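# Fold a skirt in half sideways with two arms

## Task

Fold the skirt in half across its width so that one side edge sits on top of the opposite side edge, within about three finger-widths; the folded skirt must end up reasonably flat and entirely on the table, the lower half lying flat, and both grippers must have released it.

## Robot and tools

ROBOT. Two 6-joint arms with parallel grippers, left_arm and right_arm, face a table. The scene frame has its origin on the table top, midway between the two nominal bases, with +x pointing out over the table, +z up and left_arm on the +y side. These side names do not match image left and right. The calibrated bases sit at left_arm (+0.009, +0.262, 0) m and right_arm (+0.026, -0.241, 0) m, both nearly unrotated. Hand positions, orientations, targets and wrist-camera poses are reported in each arm's own base frame. Fixed cameras and the table use the scene frame. On a gripper, fingers point along its +z axis and close along its y axis. end_effector_position is the point between the finger pads, roughly 1 cm behind the tips. Reported poses can be off by a few cm, and more at long reach.

ROW LAYOUT. Every command row holds 14 numbers in [-1, 1], covering both arms even if only one moves. The first 7 are left_arm and the last 7 are right_arm. Within each arm the order is: shoulder, elbow, wrist roll, wrist pitch, waist, wrist yaw, then gripper opening. The six joint numbers are offsets, not poses. They count from the Joint targets shown at the start of the action or move, not from the previous row. Scale: 1.0 equals 2.224 rad for shoulder, elbow and waist, and 8.485 rad for wrist roll, wrist pitch and wrist yaw. The opening number is absolute: +1 is fully open and -1 is closed. Sending 0 for a gripper commands it to the middle setting, so to keep a gripper unchanged, resend its present command. Stated joint ranges in rad: waist -2.618 to 3.054, shoulder 0 to 3.142, elbow 0 to 3.142, wrist pitch -1.571 to 1.571, wrist yaw -1.571 to 1.571, wrist roll -2.094 to 2.094. If an offset would push a joint more than 0.059 rad beyond its range, the action is refused for both arms. Each step, waist, shoulder and elbow targets can lead the measured angle by at most 0.339 rad, and wrist targets by at most 2.2 rad. If a target would put a gripper more than 200 mm from where it is, that arm's targets get scaled back.

TOOLS.
- execute_actions(actions, cameras): actions is a list of actions. Each action is a table of up to 15 rows, and each row lasts 1/30 s. If a table is shorter than 15 rows, its last row is held for the remaining steps. An empty actions list returns the state plus all camera images. cameras is a list of names, ["all"], or []; an unknown name invalidates the call.
- move(target, speed, blend, opening_speed, grip_force, blocking, cameras): target is one 14-number row, or a list of up to 15 rows. Every row is an offset from the same current Joint targets. The joints travel together along a path, so the gripper traces a curve, and there is no collision avoidance. speed is the top joint speed in rad/s, 0.01 to 12.57, default 0.5; you can give one value per target. blend (rad) rounds the corners at intermediate targets; 0 means stop at each. opening_speed is the rate of change on the -1..+1 scale per second, at least 0.2. grip_force is the limit per finger pad in newtons, 10 to 50, given as one number or one per arm; it stays set until changed, and lower forces close slowly. blocking=false returns early while the motion continues. The whole path is capped at 10 s. The result ends with a move: line reporting done, off_target (at rest but more than 0.035 rad from target), moving, held or fault, and possibly limits=held.
- wait(seconds 0-10, cameras): lets time pass while each arm holds its last command.
- stop(cameras): brakes a running move.
- zoom_image(camera, region [x0,y0,x1,y1]): region is in pixels, at most 504x504, taken from that camera's latest image.
- read_manual(section): returns licence text only.
- finished_scene(scene): ends the current scene, given by its number. This cannot be undone, so call it only once the fold is complete and both grippers are open.

CAMERAS. cam_high, cam_low, cam_left_wrist and cam_right_wrist, each 896x504.

RESULTS. Joint positions and Joint velocities have one block per arm, in the row order above. Each block ends with the finger gap in metres (0.093 m is fully open) or its rate of change. Joint targets is the base that the next offsets count from. grip_measured is the gripper motor's reading on the -1..+1 scale. The pads meet at about -0.94, and each millimetre of object width adds about 0.0208. A closed reading below -0.94 does not prove anything is held. Thin cloth gives a low reading, so check grasps with the wrist cameras. Joint torques include the arm's own weight; numbers 1, 2 and 5 wrap at ±28 N m. "joint sent to its limit" means a joint hit its real end. "joint command not followed" means the clearance check altered some steps. MOTOR HOT appears at 70 °C. At 85 °C you get an OVER-TEMPERATURE FAULT: that arm folds to its base and stays idle until it cools below 65 °C. At 100 °C the arm collapses. Holding loads, reaching far out, or pressing against things causes heating.

AVOID. Never let the arms or grippers touch or squeeze each other. Do not strike the table or the camera stand hard. Keep the skirt on the table the whole time. Do not release cloth while it is still moving. Avoid fast slams or heavy pressing. After a blocked push, command the targets back past the measured positions to relieve the pressure. Friction and play mean small moves may not happen, and joints may settle short of or past their targets.

Each tool is called by a JSON object that holds its "name" and its "arguments", one argument or row to a line.

## Session

{"name": "execute_actions", "arguments": {
  "actions": []
}}

Scene clock: 0.00 s.
left_arm: end_effector_position=(+0.3851, +0.0335, +0.0772) grip_measured=+1.000 end_effector_quat_wxyz=(+0.559, -0.077, +0.826, +0.016) | right_arm: end_effector_position=(+0.3884, -0.0147, +0.0709) grip_measured=+1.000 end_effector_quat_wxyz=(+0.554, +0.050, +0.831, -0.009)
Joint names: [shoulder, elbow, wrist roll, wrist pitch, waist, wrist yaw]
Joint positions: left_arm=[1.575 0.357 -0.087 0.834 0.063 -0.055 0.093] | right_arm=[1.609 0.363 0.068 0.849 -0.012 0.06 0.093]
Joint velocities: within noise
Joint torques (N m): no reading
Heat: left arm: 34 °C; right arm: 32 °C.
Joint targets: left_arm=[1.564 0.369 -0.082 0.834 0.062 -0.061] | right_arm=[1.597 0.376 0.063 0.853 -0.012 0.066]
Tool commands: left_gripper/opening=+1.0 right_gripper/opening=+1.0

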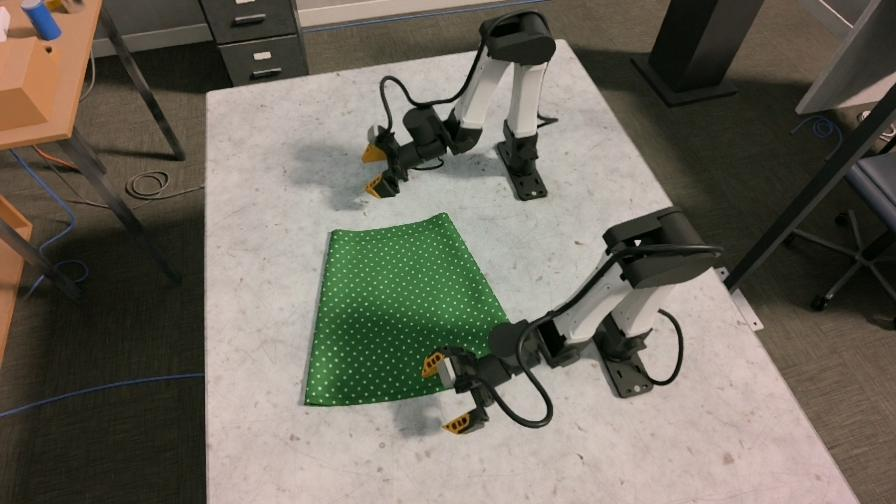

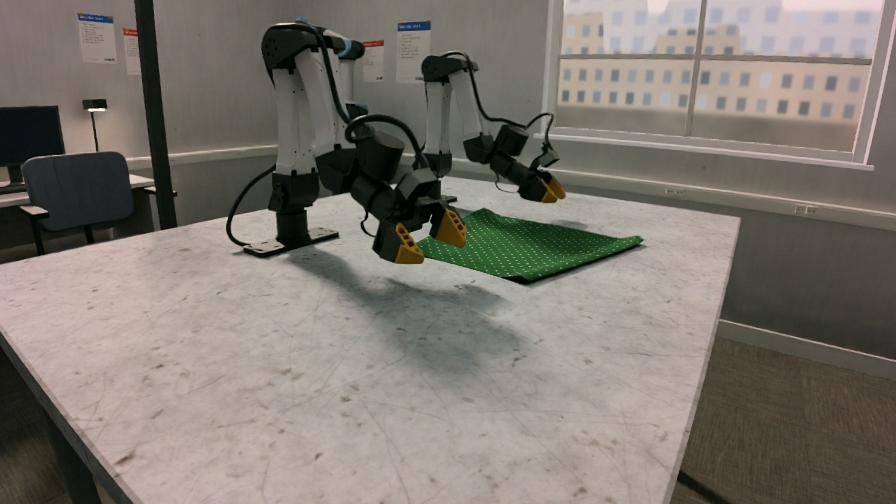

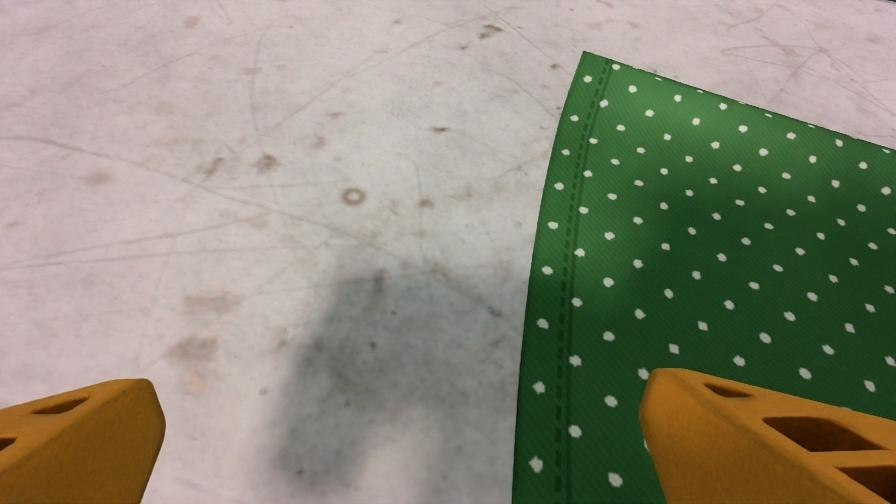

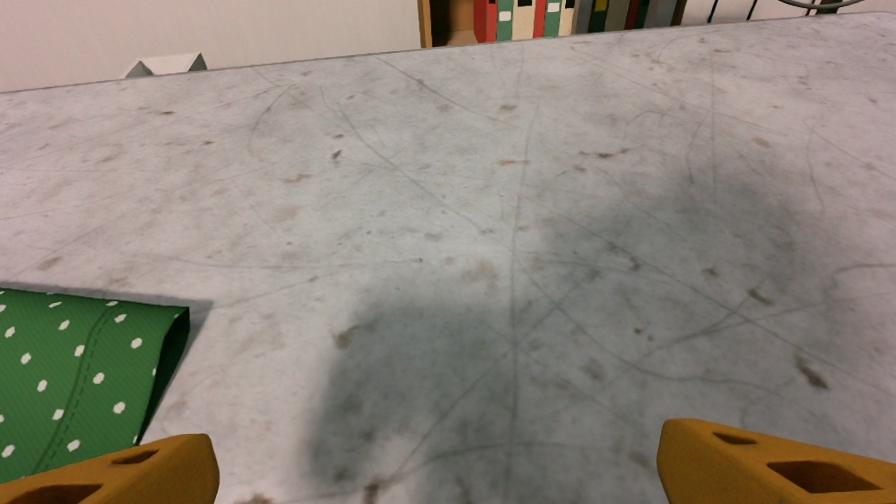

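{"name": "zoom_image", "arguments": {
  "camera": "cam_high",
  "region": [280, 180, 560, 440]
}}

{"name": "zoom_image", "arguments": {
  "camera": "cam_low",
  "region": [380, 180, 680, 300]
}}

Scaled by 1.800 from the camera's 896x504 image, which has a finer 1280x720 frame.

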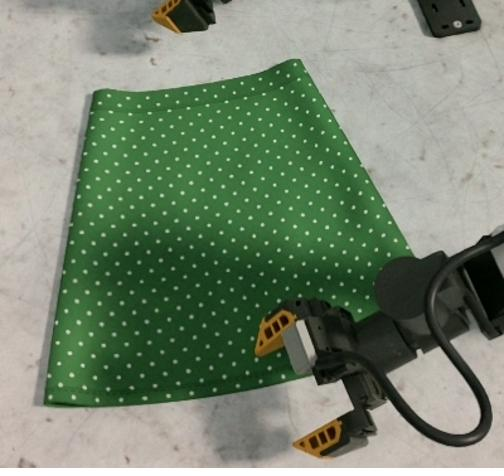

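Scaled by 1.680 from the camera's 896x504 image, which has a finer 1280x720 frame.

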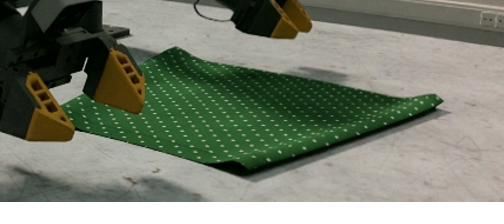

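{"name": "move", "arguments": {
  "target": [0.0, 0.0, 0, 0, 0.3, 0, 1, 0.0, 0.0, 0, 0, -0.36, 0, 1],
  "speed": 1.0,
  "cameras": ["all"]
}}

Scene clock: 78.80 s.
left_arm: end_effector_position=(+0.2812, +0.2652, +0.0772) grip_measured=+1.000 end_effector_quat_wxyz=(+0.522, -0.345, +0.754, +0.199) | right_arm: end_effector_position=(+0.2593, -0.2895, +0.0709) grip_measured=+1.000 end_effector_quat_wxyz=(+0.507, +0.370, +0.745, -0.225)
Joint names: [shoulder, elbow, wrist roll, wrist pitch, waist, wrist yaw]
Joint positions: left_arm=[1.575 0.357 -0.087 0.834 0.732 -0.056 0.093] | right_arm=[1.609 0.363 0.068 0.849 -0.814 0.06 0.093]
Joint torques (N m): left_arm=[-4.81 6.05 -0.01 2.37 0.95 -0.12] | right_arm=[-5.52 4.74 0.09 2.03 -0.36 -0.07]
Heat: left arm: 46 °C; right arm: 47 °C.
Joint targets: left_arm=[1.564 0.369 -0.082 0.834 0.730 -0.061] | right_arm=[1.597 0.376 0.063 0.853 -0.813 0.066]
move: done

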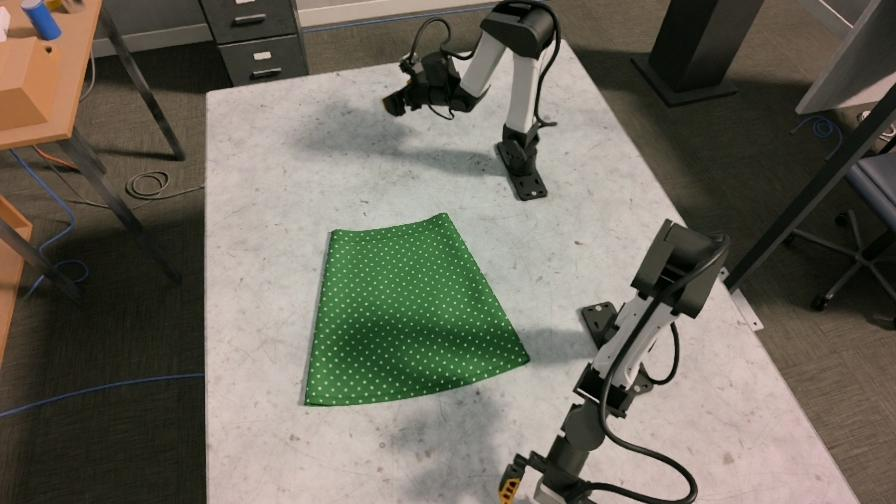

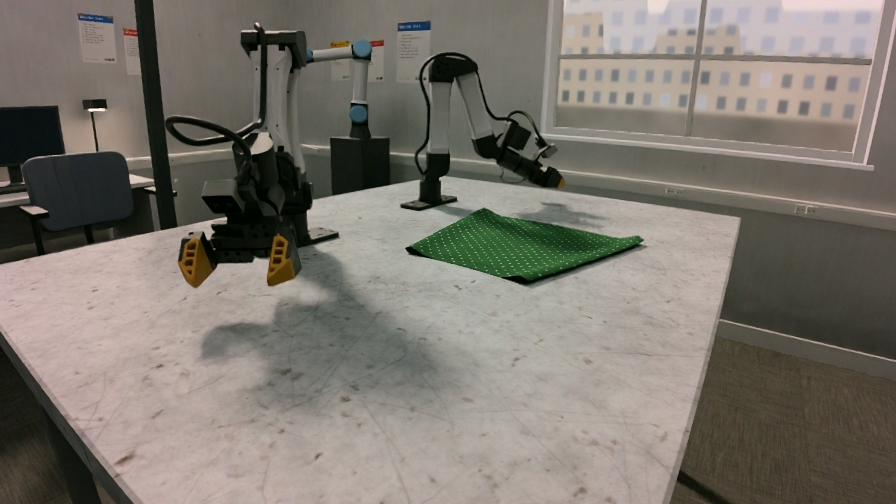

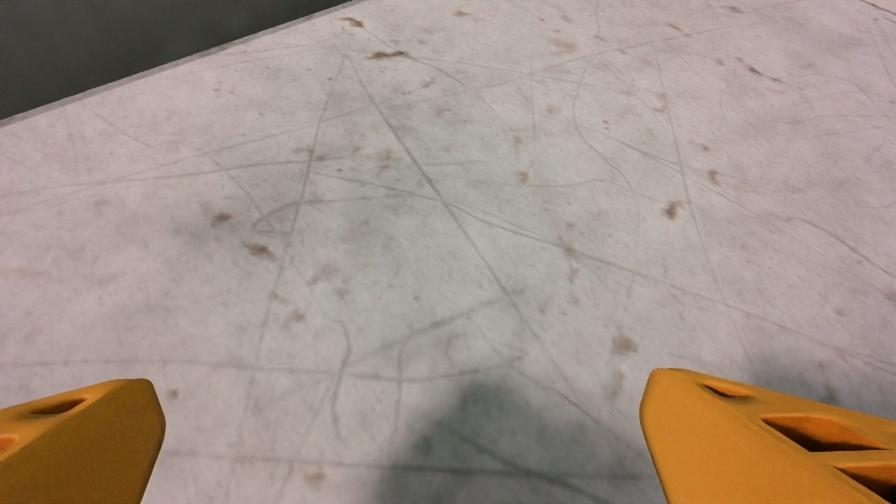

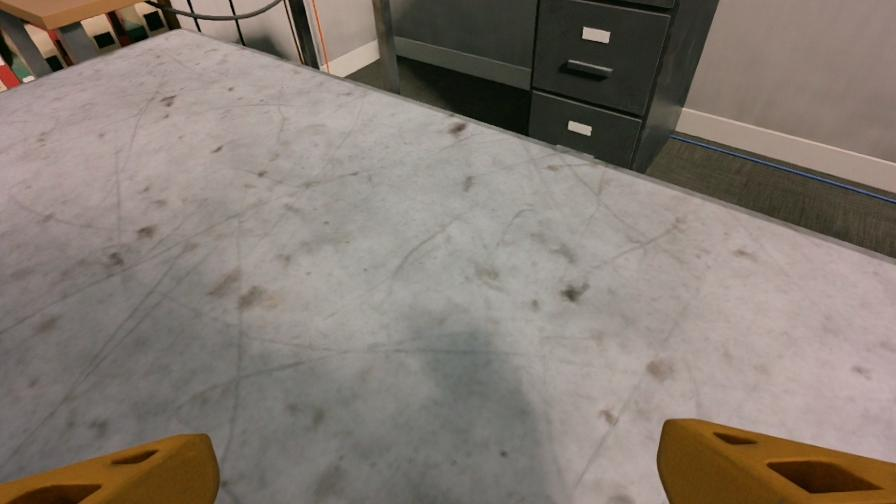

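{"name": "move", "arguments": {
  "target": [-0.0331, 0.3708, 0.1358, -0.2484, -0.5531, 0.0072, 1, -0.1949, 0.2577, -0.1569, -0.2604, 0.5018, -0.0078, 1],
  "speed": 1.2,
  "cameras": ["all"]
}}

Scene clock: 138.00 s.
left_arm: end_effector_position=(+0.2152, -0.1156, +0.1045) grip_measured=+1.000 end_effector_quat_wxyz=(-0.026, +0.701, +0.713, +0.001) | right_arm: end_effector_position=(+0.1538, +0.0456, +0.1075) grip_measured=+1.000 end_effector_quat_wxyz=(+0.024, +0.701, -0.713, -0.005)
Joint names: [shoulder, elbow, wrist roll, wrist pitch, waist, wrist yaw]
Joint positions: left_arm=[1.517 1.156 1.051 -1.259 -0.503 -0.015 0.093] | right_arm=[1.182 0.909 -1.251 -1.346 0.302 0.013 0.093]
Joint torques (N m): left_arm=[-6.31 9.47 0.13 0.16 0.24 0.02] | right_arm=[-3.48 7.76 -0.03 0.08 0.51 -0.22]
Heat: left arm: 48 °C; right arm: 49 °C.
Joint targets: left_arm=[1.490 1.194 1.070 -1.273 -0.501 0.000] | right_arm=[1.163 0.949 -1.268 -1.357 0.304 -0.001]
move: off_target (left_arm, right_arm); left_arm: the elbow is farthest, 0.038 rad from its target; right_arm: the elbow is farthest, 0.040 rad from its target

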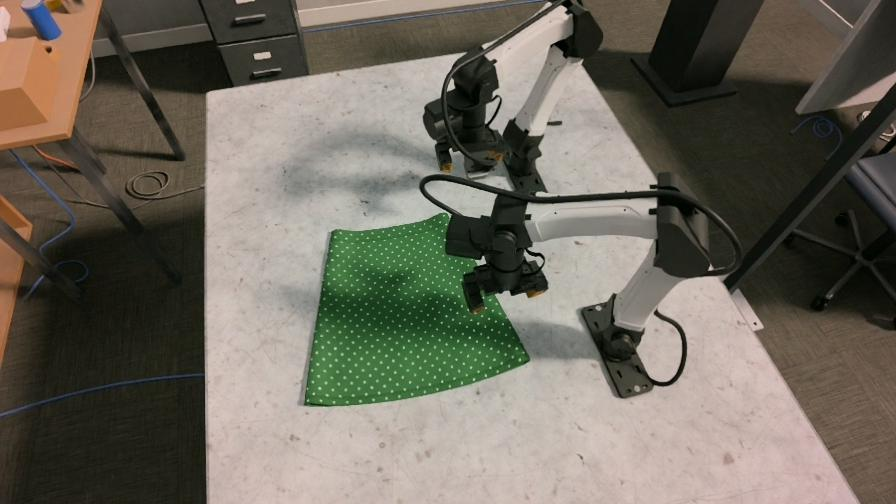

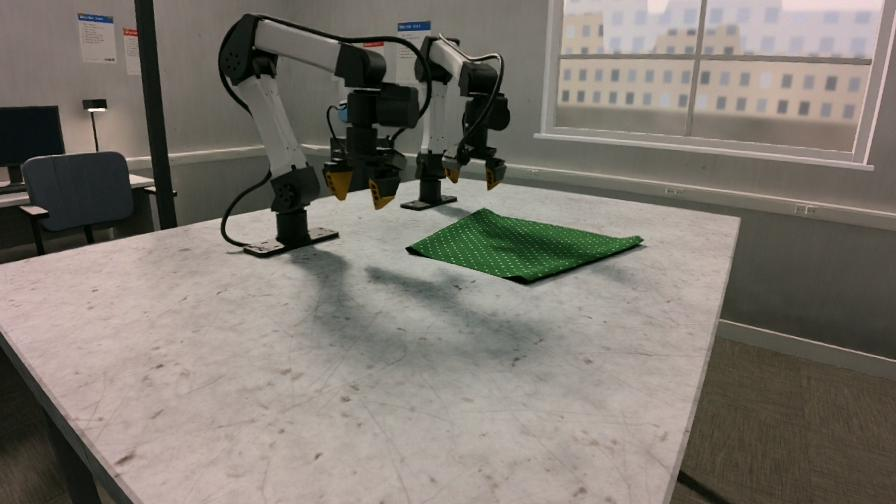

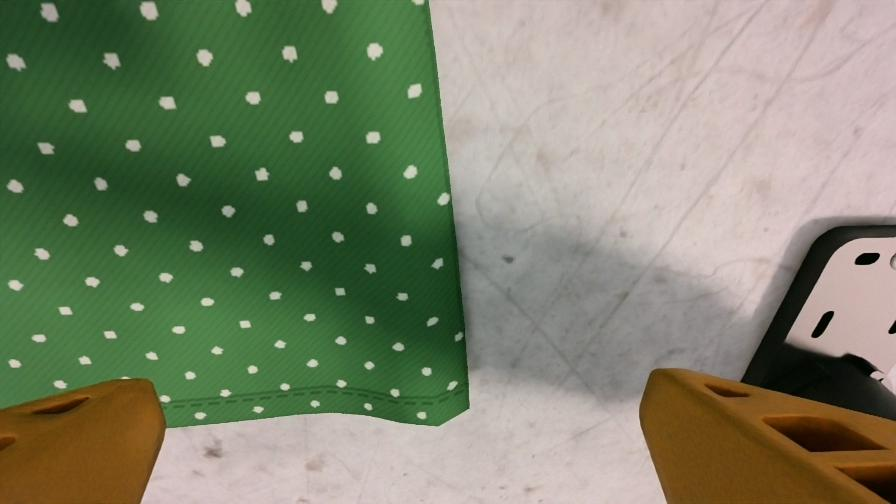

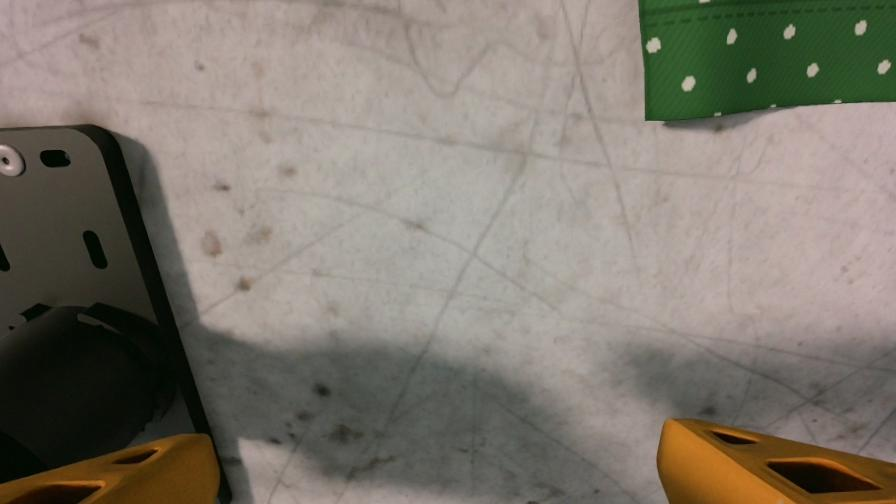

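{"name": "move", "arguments": {
  "target": [-0.0208, -0.1427, -0.0055, 0.03175, 0.0328, 0, 1, 0.1553, -0.0066, -0.0044, 0.04245, 0.0369, 0, 1],
  "speed": 0.6,
  "cameras": ["all"]
}}

Scene clock: 187.17 s.
left_arm: end_effector_position=(+0.2000, -0.0921, +0.0481) grip_measured=+1.000 end_effector_quat_wxyz=(-0.025, +0.675, +0.737, -0.001) | right_arm: end_effector_position=(+0.2141, +0.0813, +0.0475) grip_measured=+1.000 end_effector_quat_wxyz=(+0.022, +0.739, -0.674, -0.003)
Joint names: [shoulder, elbow, wrist roll, wrist pitch, waist, wrist yaw]
Joint positions: left_arm=[1.476 0.887 1.042 -1.032 -0.442 -0.013 0.093] | right_arm=[1.504 0.911 -1.289 -1.019 0.373 0.013 0.093]
Joint torques (N m): left_arm=[-6.09 4.41 -0.15 0.6 1.21 0.02] | right_arm=[-3.89 6.22 -0.05 0.38 0.44 -0.22]
Heat: left arm: 43 °C; right arm: 40 °C.
Joint targets: left_arm=[1.444 0.876 1.023 -1.004 -0.428 0.000] | right_arm=[1.509 0.934 -1.306 -0.996 0.386 -0.001]
move: done

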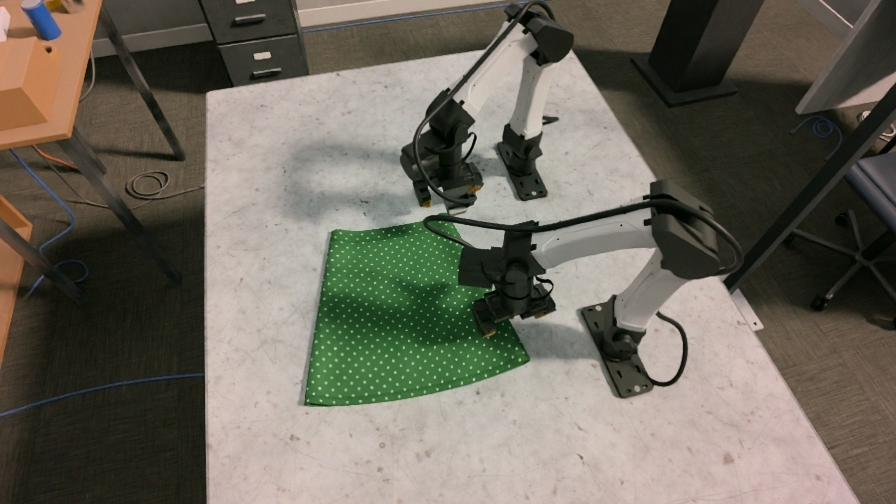

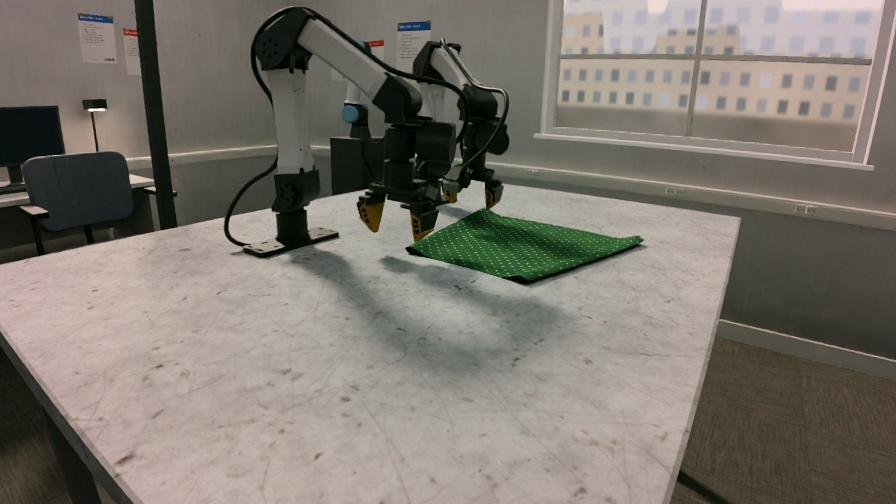

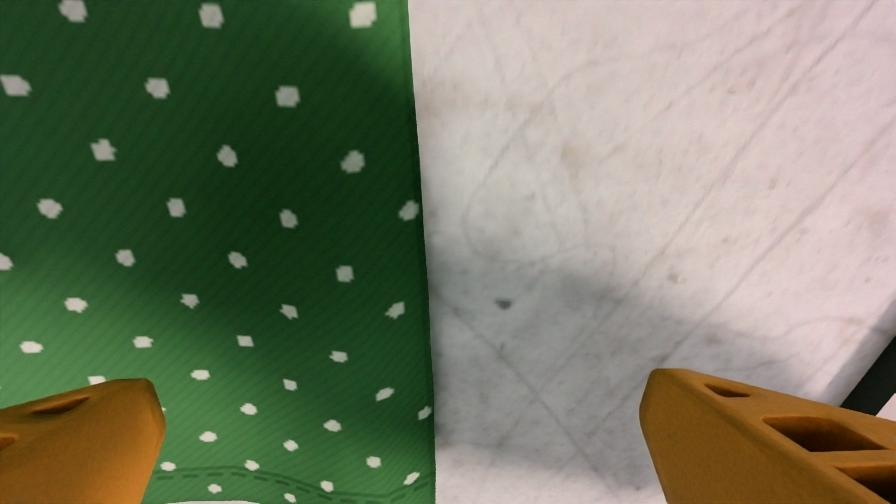

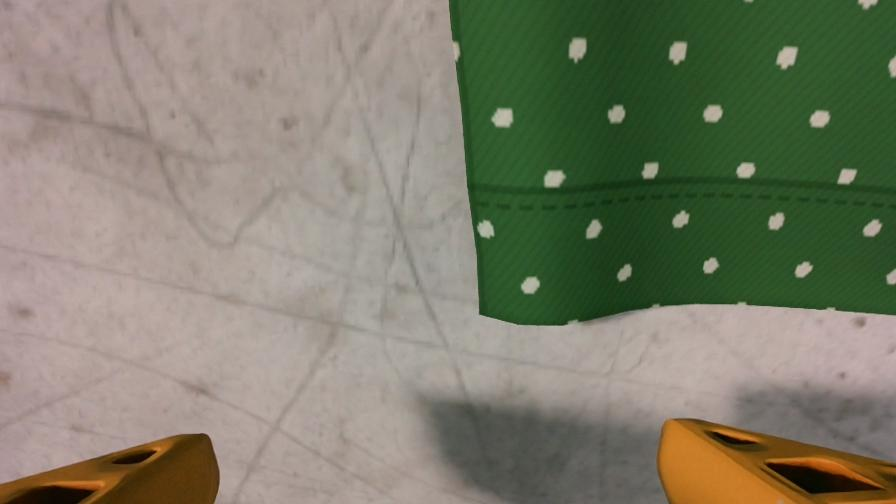

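{"name": "zoom_image", "arguments": {
  "camera": "cam_high",
  "region": [300, 140, 560, 300]
}}

{"name": "zoom_image", "arguments": {
  "camera": "cam_low",
  "region": [380, 140, 660, 300]
}}

Scaled by 1.938 from the camera's 896x504 image, which has a finer 1280x720 frame.

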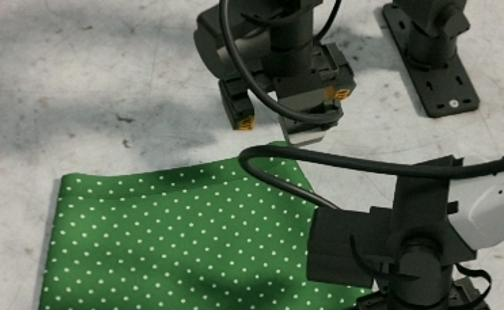

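Scaled by 1.800 from the camera's 896x504 image, which has a finer 1280x720 frame.

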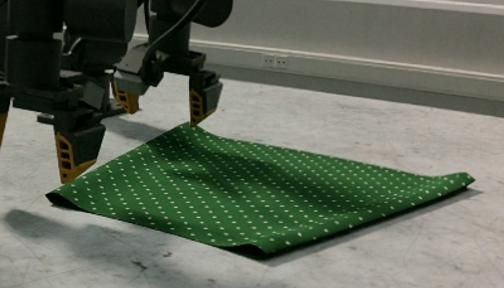

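{"name": "zoom_image", "arguments": {
  "camera": "cam_high",
  "region": [430, 200, 660, 400]
}}

{"name": "zoom_image", "arguments": {
  "camera": "cam_low",
  "region": [330, 180, 530, 290]
}}

Scaled by 2.191 from the camera's 896x504 image, which has a finer 1280x720 frame.

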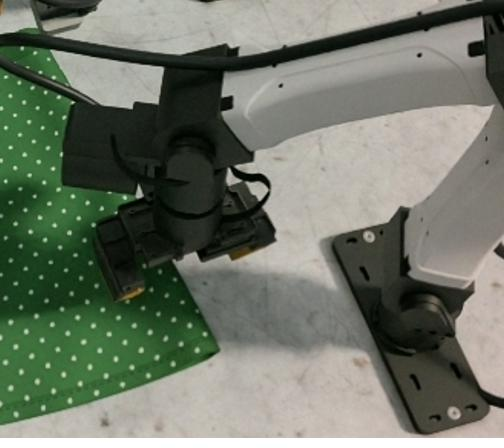

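Scaled by 2.520 from the camera's 896x504 image, which has a finer 1280x720 frame.

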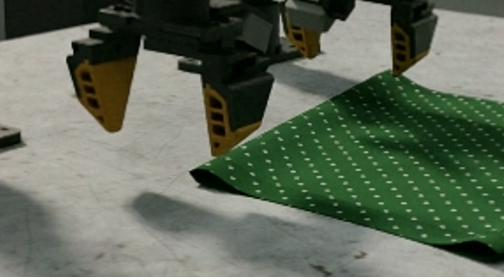

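{"name": "move", "arguments": {
  "target": [-0.0394, -0.0542, 0.02074, 0.0040, 0.0901, 0, 0.1, 0.0357, 0.01254, 0.00654, 0.00609, 0.0397, 0, 0.1],
  "speed": 0.6,
  "cameras": ["all"]
}}

Scene clock: 448.03 s.
left_arm: end_effector_position=(+0.1904, -0.0414, +0.0384) grip_measured=+0.103 end_effector_quat_wxyz=(-0.022, +0.646, +0.763, -0.004) | right_arm: end_effector_position=(+0.2142, +0.1078, +0.0332) grip_measured=+0.101 end_effector_quat_wxyz=(+0.028, +0.765, -0.644, -0.004)
Joint names: [shoulder, elbow, wrist roll, wrist pitch, waist, wrist yaw]
Joint positions: left_arm=[1.382 0.768 1.18 -0.999 -0.225 -0.013 0.05] | right_arm=[1.581 0.923 -1.266 -0.969 0.476 0.013 0.05]
Joint torques (N m): left_arm=[-4.79 4.25 0.14 0.62 1.17 0.02] | right_arm=[-4.08 7.12 0.2 0.37 0.27 -0.21]
Heat: left arm: 48 °C; right arm: 43 °C.
Joint targets: left_arm=[1.356 0.756 1.199 -0.970 -0.227 0.000] | right_arm=[1.588 0.962 -1.250 -0.945 0.474 -0.001]
move: off_target (right_arm); right_arm: the elbow is farthest, 0.039 rad from its target

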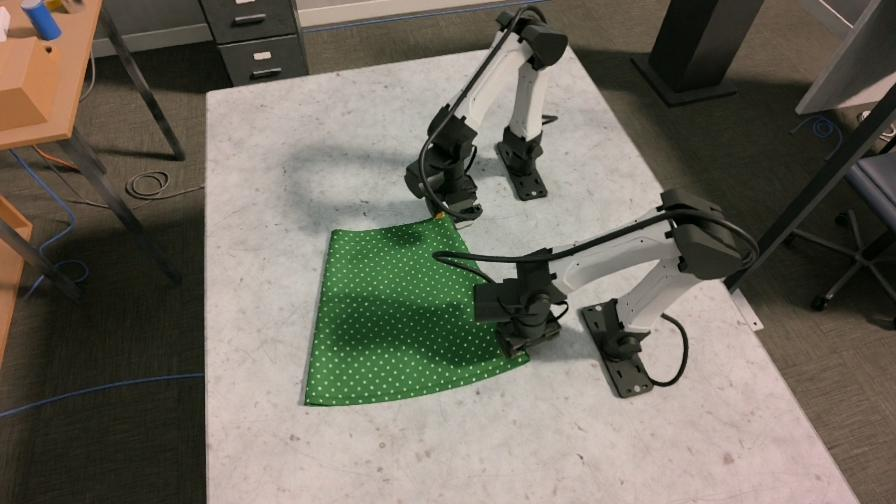

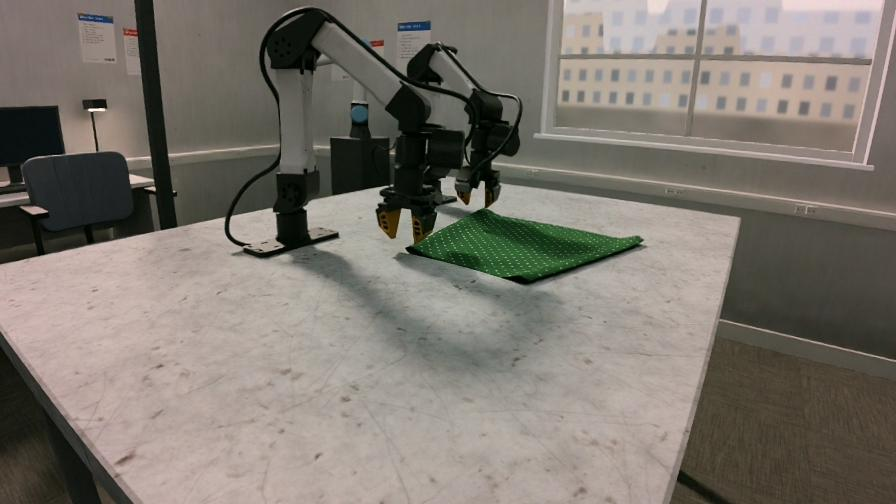

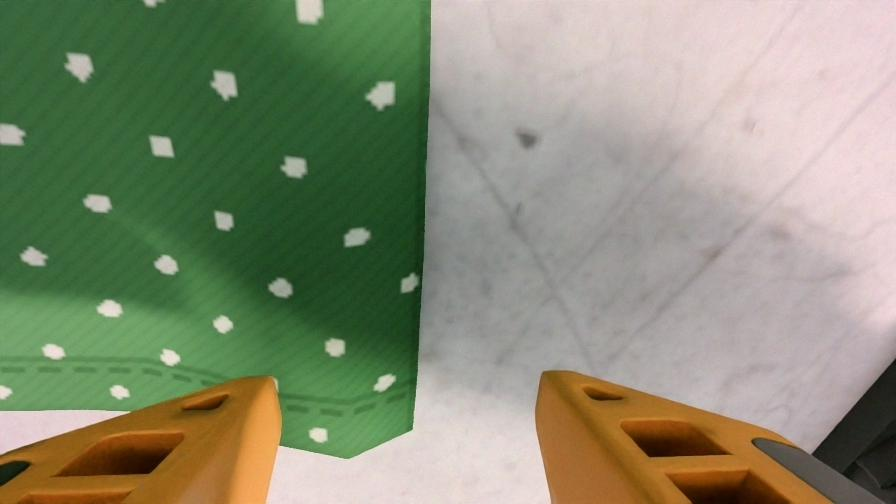

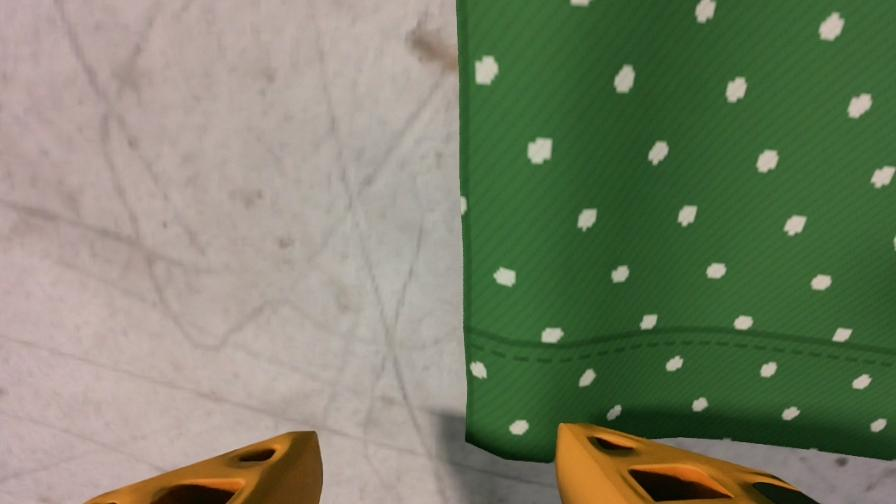

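{"name": "move", "arguments": {
  "target": [0.0417, -0.0185, 0.00193, 0.01569, 0.0070, 0, 0.1, 0.0481, 0.0106, -0.0002, 0.00985, -0.0006, 0, 0.1],
  "speed": 0.15,
  "cameras": ["all"]
}}

Scene clock: 465.17 s.
left_arm: end_effector_position=(+0.2023, -0.0441, +0.0169) grip_measured=+0.103 end_effector_quat_wxyz=(-0.010, +0.653, +0.758, +0.002) | right_arm: end_effector_position=(+0.2321, +0.1170, +0.0144) grip_measured=+0.101 end_effector_quat_wxyz=(+0.025, +0.761, -0.648, -0.003)
Joint names: [shoulder, elbow, wrist roll, wrist pitch, waist, wrist yaw]
Joint positions: left_arm=[1.445 0.726 1.197 -0.867 -0.225 -0.013 0.05] | right_arm=[1.682 0.949 -1.256 -0.886 0.476 0.013 0.05]
Joint torques (N m): left_arm=[-2.69 4.05 0.13 0.69 1.28 0.01] | right_arm=[-4.3 6.82 0.18 0.37 0.24 -0.19]
Heat: left arm: 45 °C; right arm: 46 °C.
Joint targets: left_arm=[1.449 0.714 1.216 -0.837 -0.212 0.000] | right_arm=[1.695 0.986 -1.252 -0.861 0.473 -0.001]
move: off_target (right_arm); right_arm: the elbow is farthest, 0.036 rad from its target

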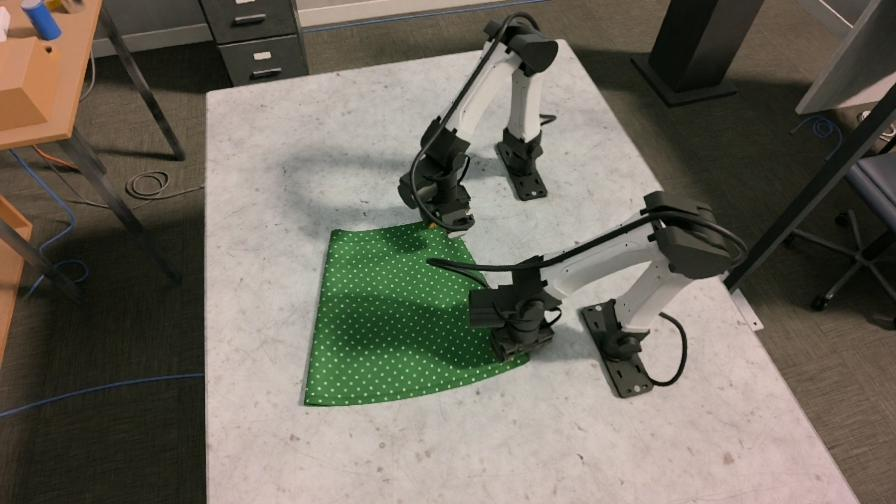

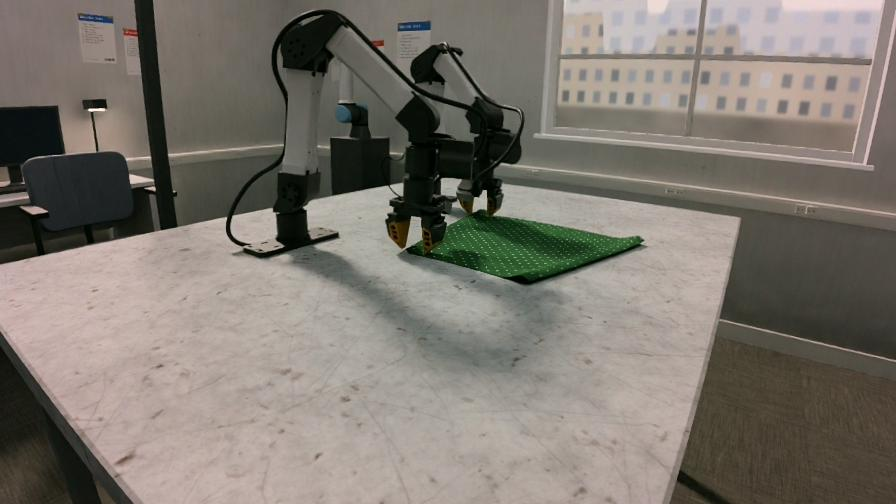

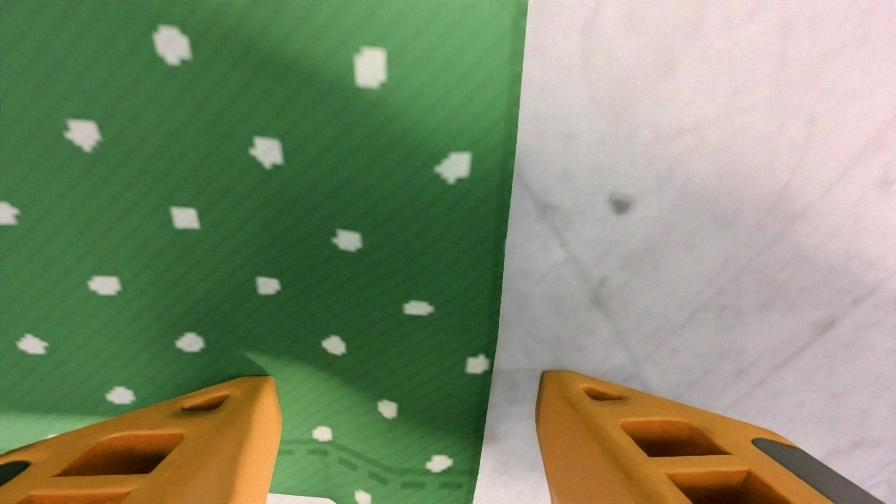

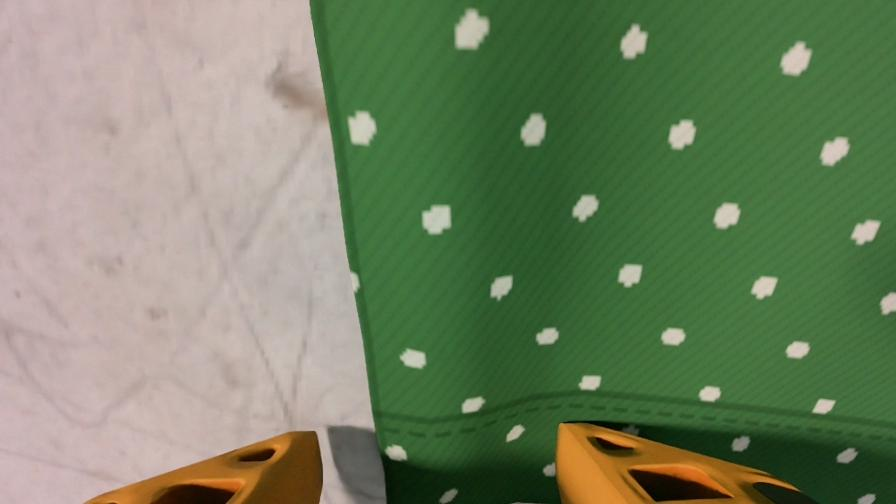

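{"name": "move", "arguments": {
  "target": [0.00535, -0.01124, 0, 0.00449, 0, 0, 0.1, 0.0041, -0.00967, 0, 0.00351, 0, 0, 0.1],
  "speed": 0.08,
  "cameras": ["cam_low", "cam_left_wrist", "cam_right_wrist"]
}}

{"name": "zoom_image", "arguments": {
  "camera": "cam_low",
  "region": [350, 160, 550, 290]
}}

Scene clock: 478.83 s.
left_arm: end_effector_position=(+0.2025, -0.0441, +0.0152) grip_measured=+0.103 end_effector_quat_wxyz=(-0.008, +0.653, +0.758, +0.003) | right_arm: end_effector_position=(+0.2325, +0.1172, +0.0136) grip_measured=+0.101 end_effector_quat_wxyz=(+0.025, +0.761, -0.648, -0.003)
Joint names: [shoulder, elbow, wrist roll, wrist pitch, waist, wrist yaw]
Joint positions: left_arm=[1.445 0.719 1.197 -0.855 -0.225 -0.013 0.05] | right_arm=[1.685 0.949 -1.256 -0.883 0.476 0.013 0.05]
Joint torques (N m): left_arm=[-1.73 2.39 0.14 0.97 1.28 0.02] | right_arm=[-3.74 5.14 0.17 0.64 0.23 -0.2]
Heat: left arm: 43 °C; right arm: 46 °C.
Joint targets: left_arm=[1.461 0.689 1.216 -0.799 -0.212 0.000] | right_arm=[1.704 0.964 -1.252 -0.831 0.473 -0.001]
move: off_target (left_arm, right_arm); left_arm: the wrist pitch is farthest, 0.056 rad from its target; right_arm: the wrist pitch is farthest, 0.051 rad from its target
Images, in order (width x height): cam_low 896x504, cam_left_wrist 896x504, cam_right_wrist 896x504.

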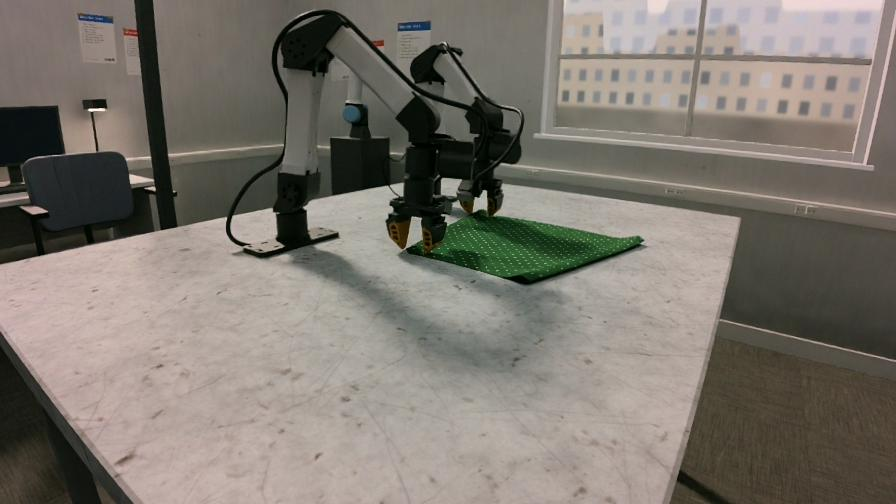

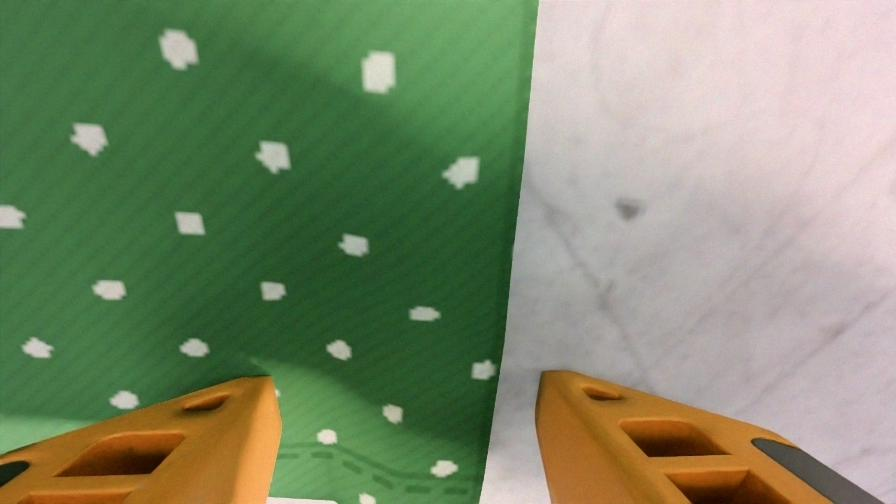

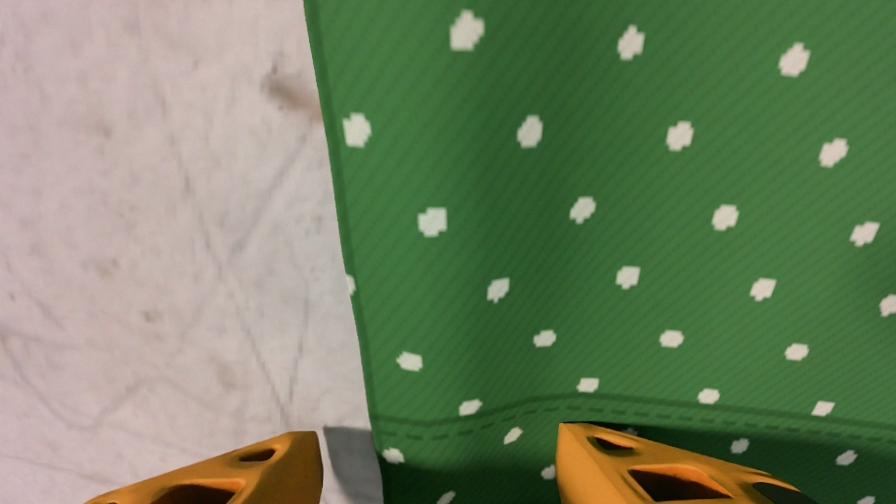

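Scaled by 2.520 from the camera's 896x504 image, which has a finer 1280x720 frame.

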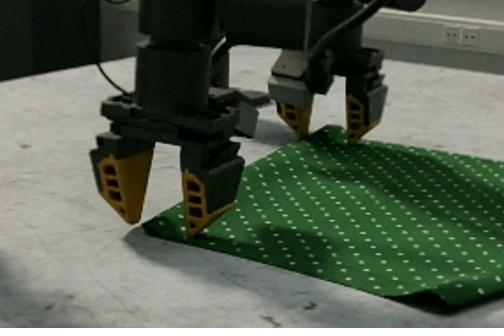

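{"name": "move", "arguments": {
  "target": [0, 0, 0, 0, 0, 0, -1, 0, 0, 0, 0, 0, 0, -1],
  "speed": 0.3,
  "grip_force": 30,
  "cameras": ["cam_low", "cam_left_wrist", "cam_right_wrist"]
}}

{"name": "zoom_image", "arguments": {
  "camera": "cam_low",
  "region": [350, 160, 550, 290]
}}

Scene clock: 490.33 s.
left_arm: end_effector_position=(+0.2177, -0.0435, +0.0151) grip_measured=-0.985 end_effector_quat_wxyz=(+0.019, +0.646, +0.763, +0.019) | right_arm: end_effector_position=(+0.2436, +0.1192, +0.0126) grip_measured=-0.975 end_effector_quat_wxyz=(+0.005, +0.757, -0.653, +0.005)
Joint names: [shoulder, elbow, wrist roll, wrist pitch, waist, wrist yaw]
Joint positions: left_arm=[1.445 0.717 1.197 -0.792 -0.209 -0.015 0] | right_arm=[1.688 0.949 -1.256 -0.837 0.463 0.013 0]
Joint torques (N m): left_arm=[-1.81 2.69 0.13 0.46 0.9 0.02] | right_arm=[-4.11 5.26 0.18 0.32 0.25 -0.19]
Heat: left arm: 41 °C; right arm: 45 °C.
Joint targets: left_arm=[1.461 0.689 1.216 -0.799 -0.212 0.000] | right_arm=[1.704 0.964 -1.252 -0.831 0.473 -0.001]
grip_force (N): 30, 30
move: done
Images, in order (width x height): cam_low 896x504, cam_left_wrist 896x504, cam_right_wrist 896x504.

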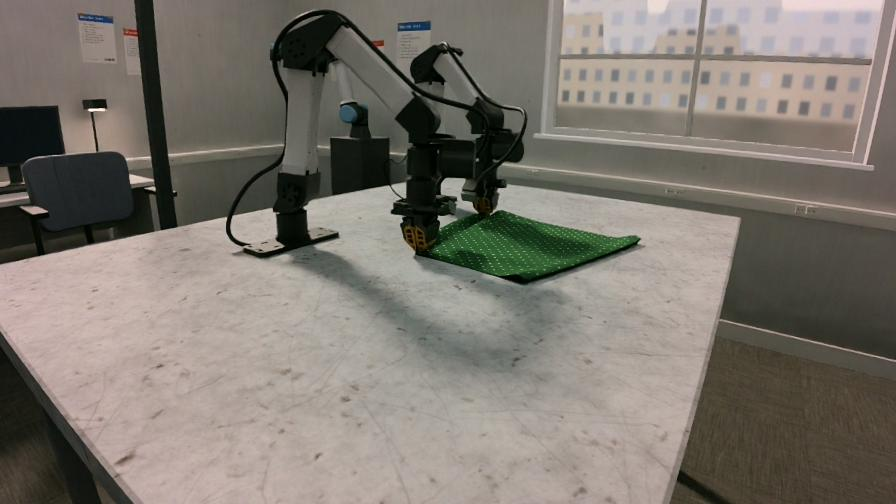

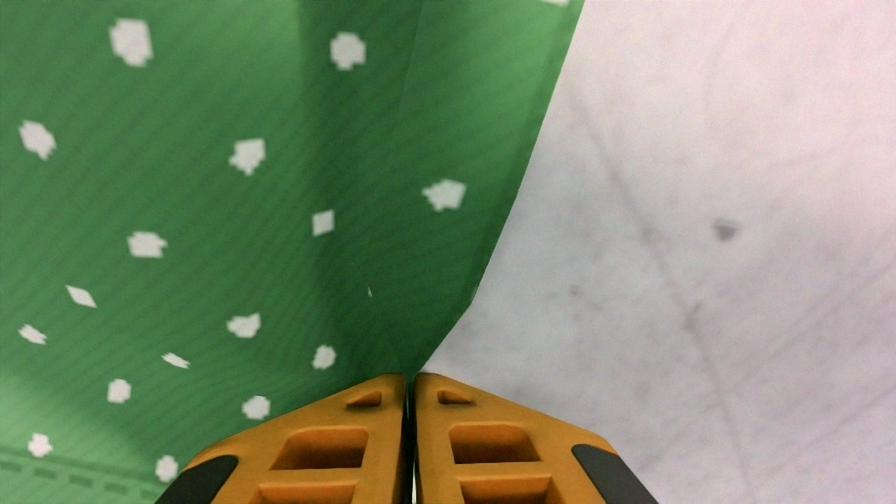

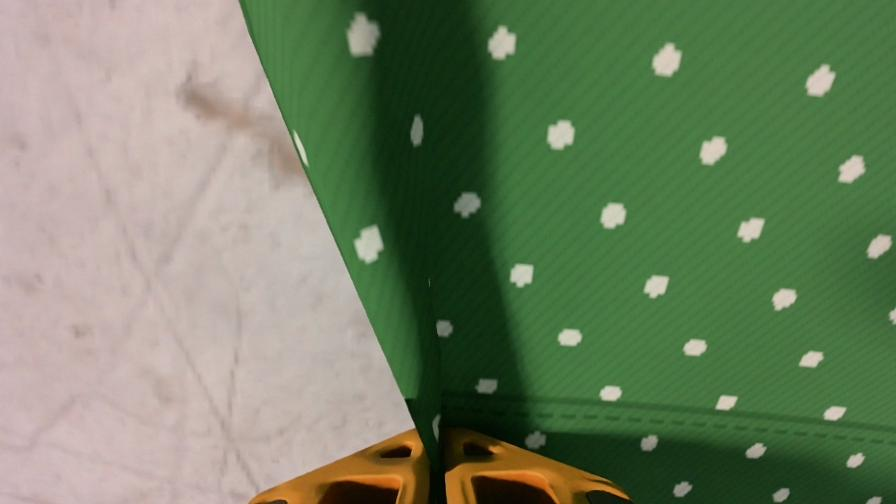

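Scaled by 2.520 from the camera's 896x504 image, which has a finer 1280x720 frame.

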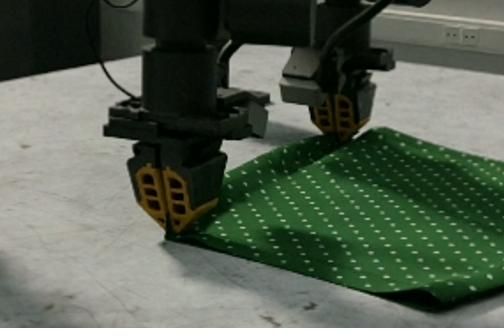

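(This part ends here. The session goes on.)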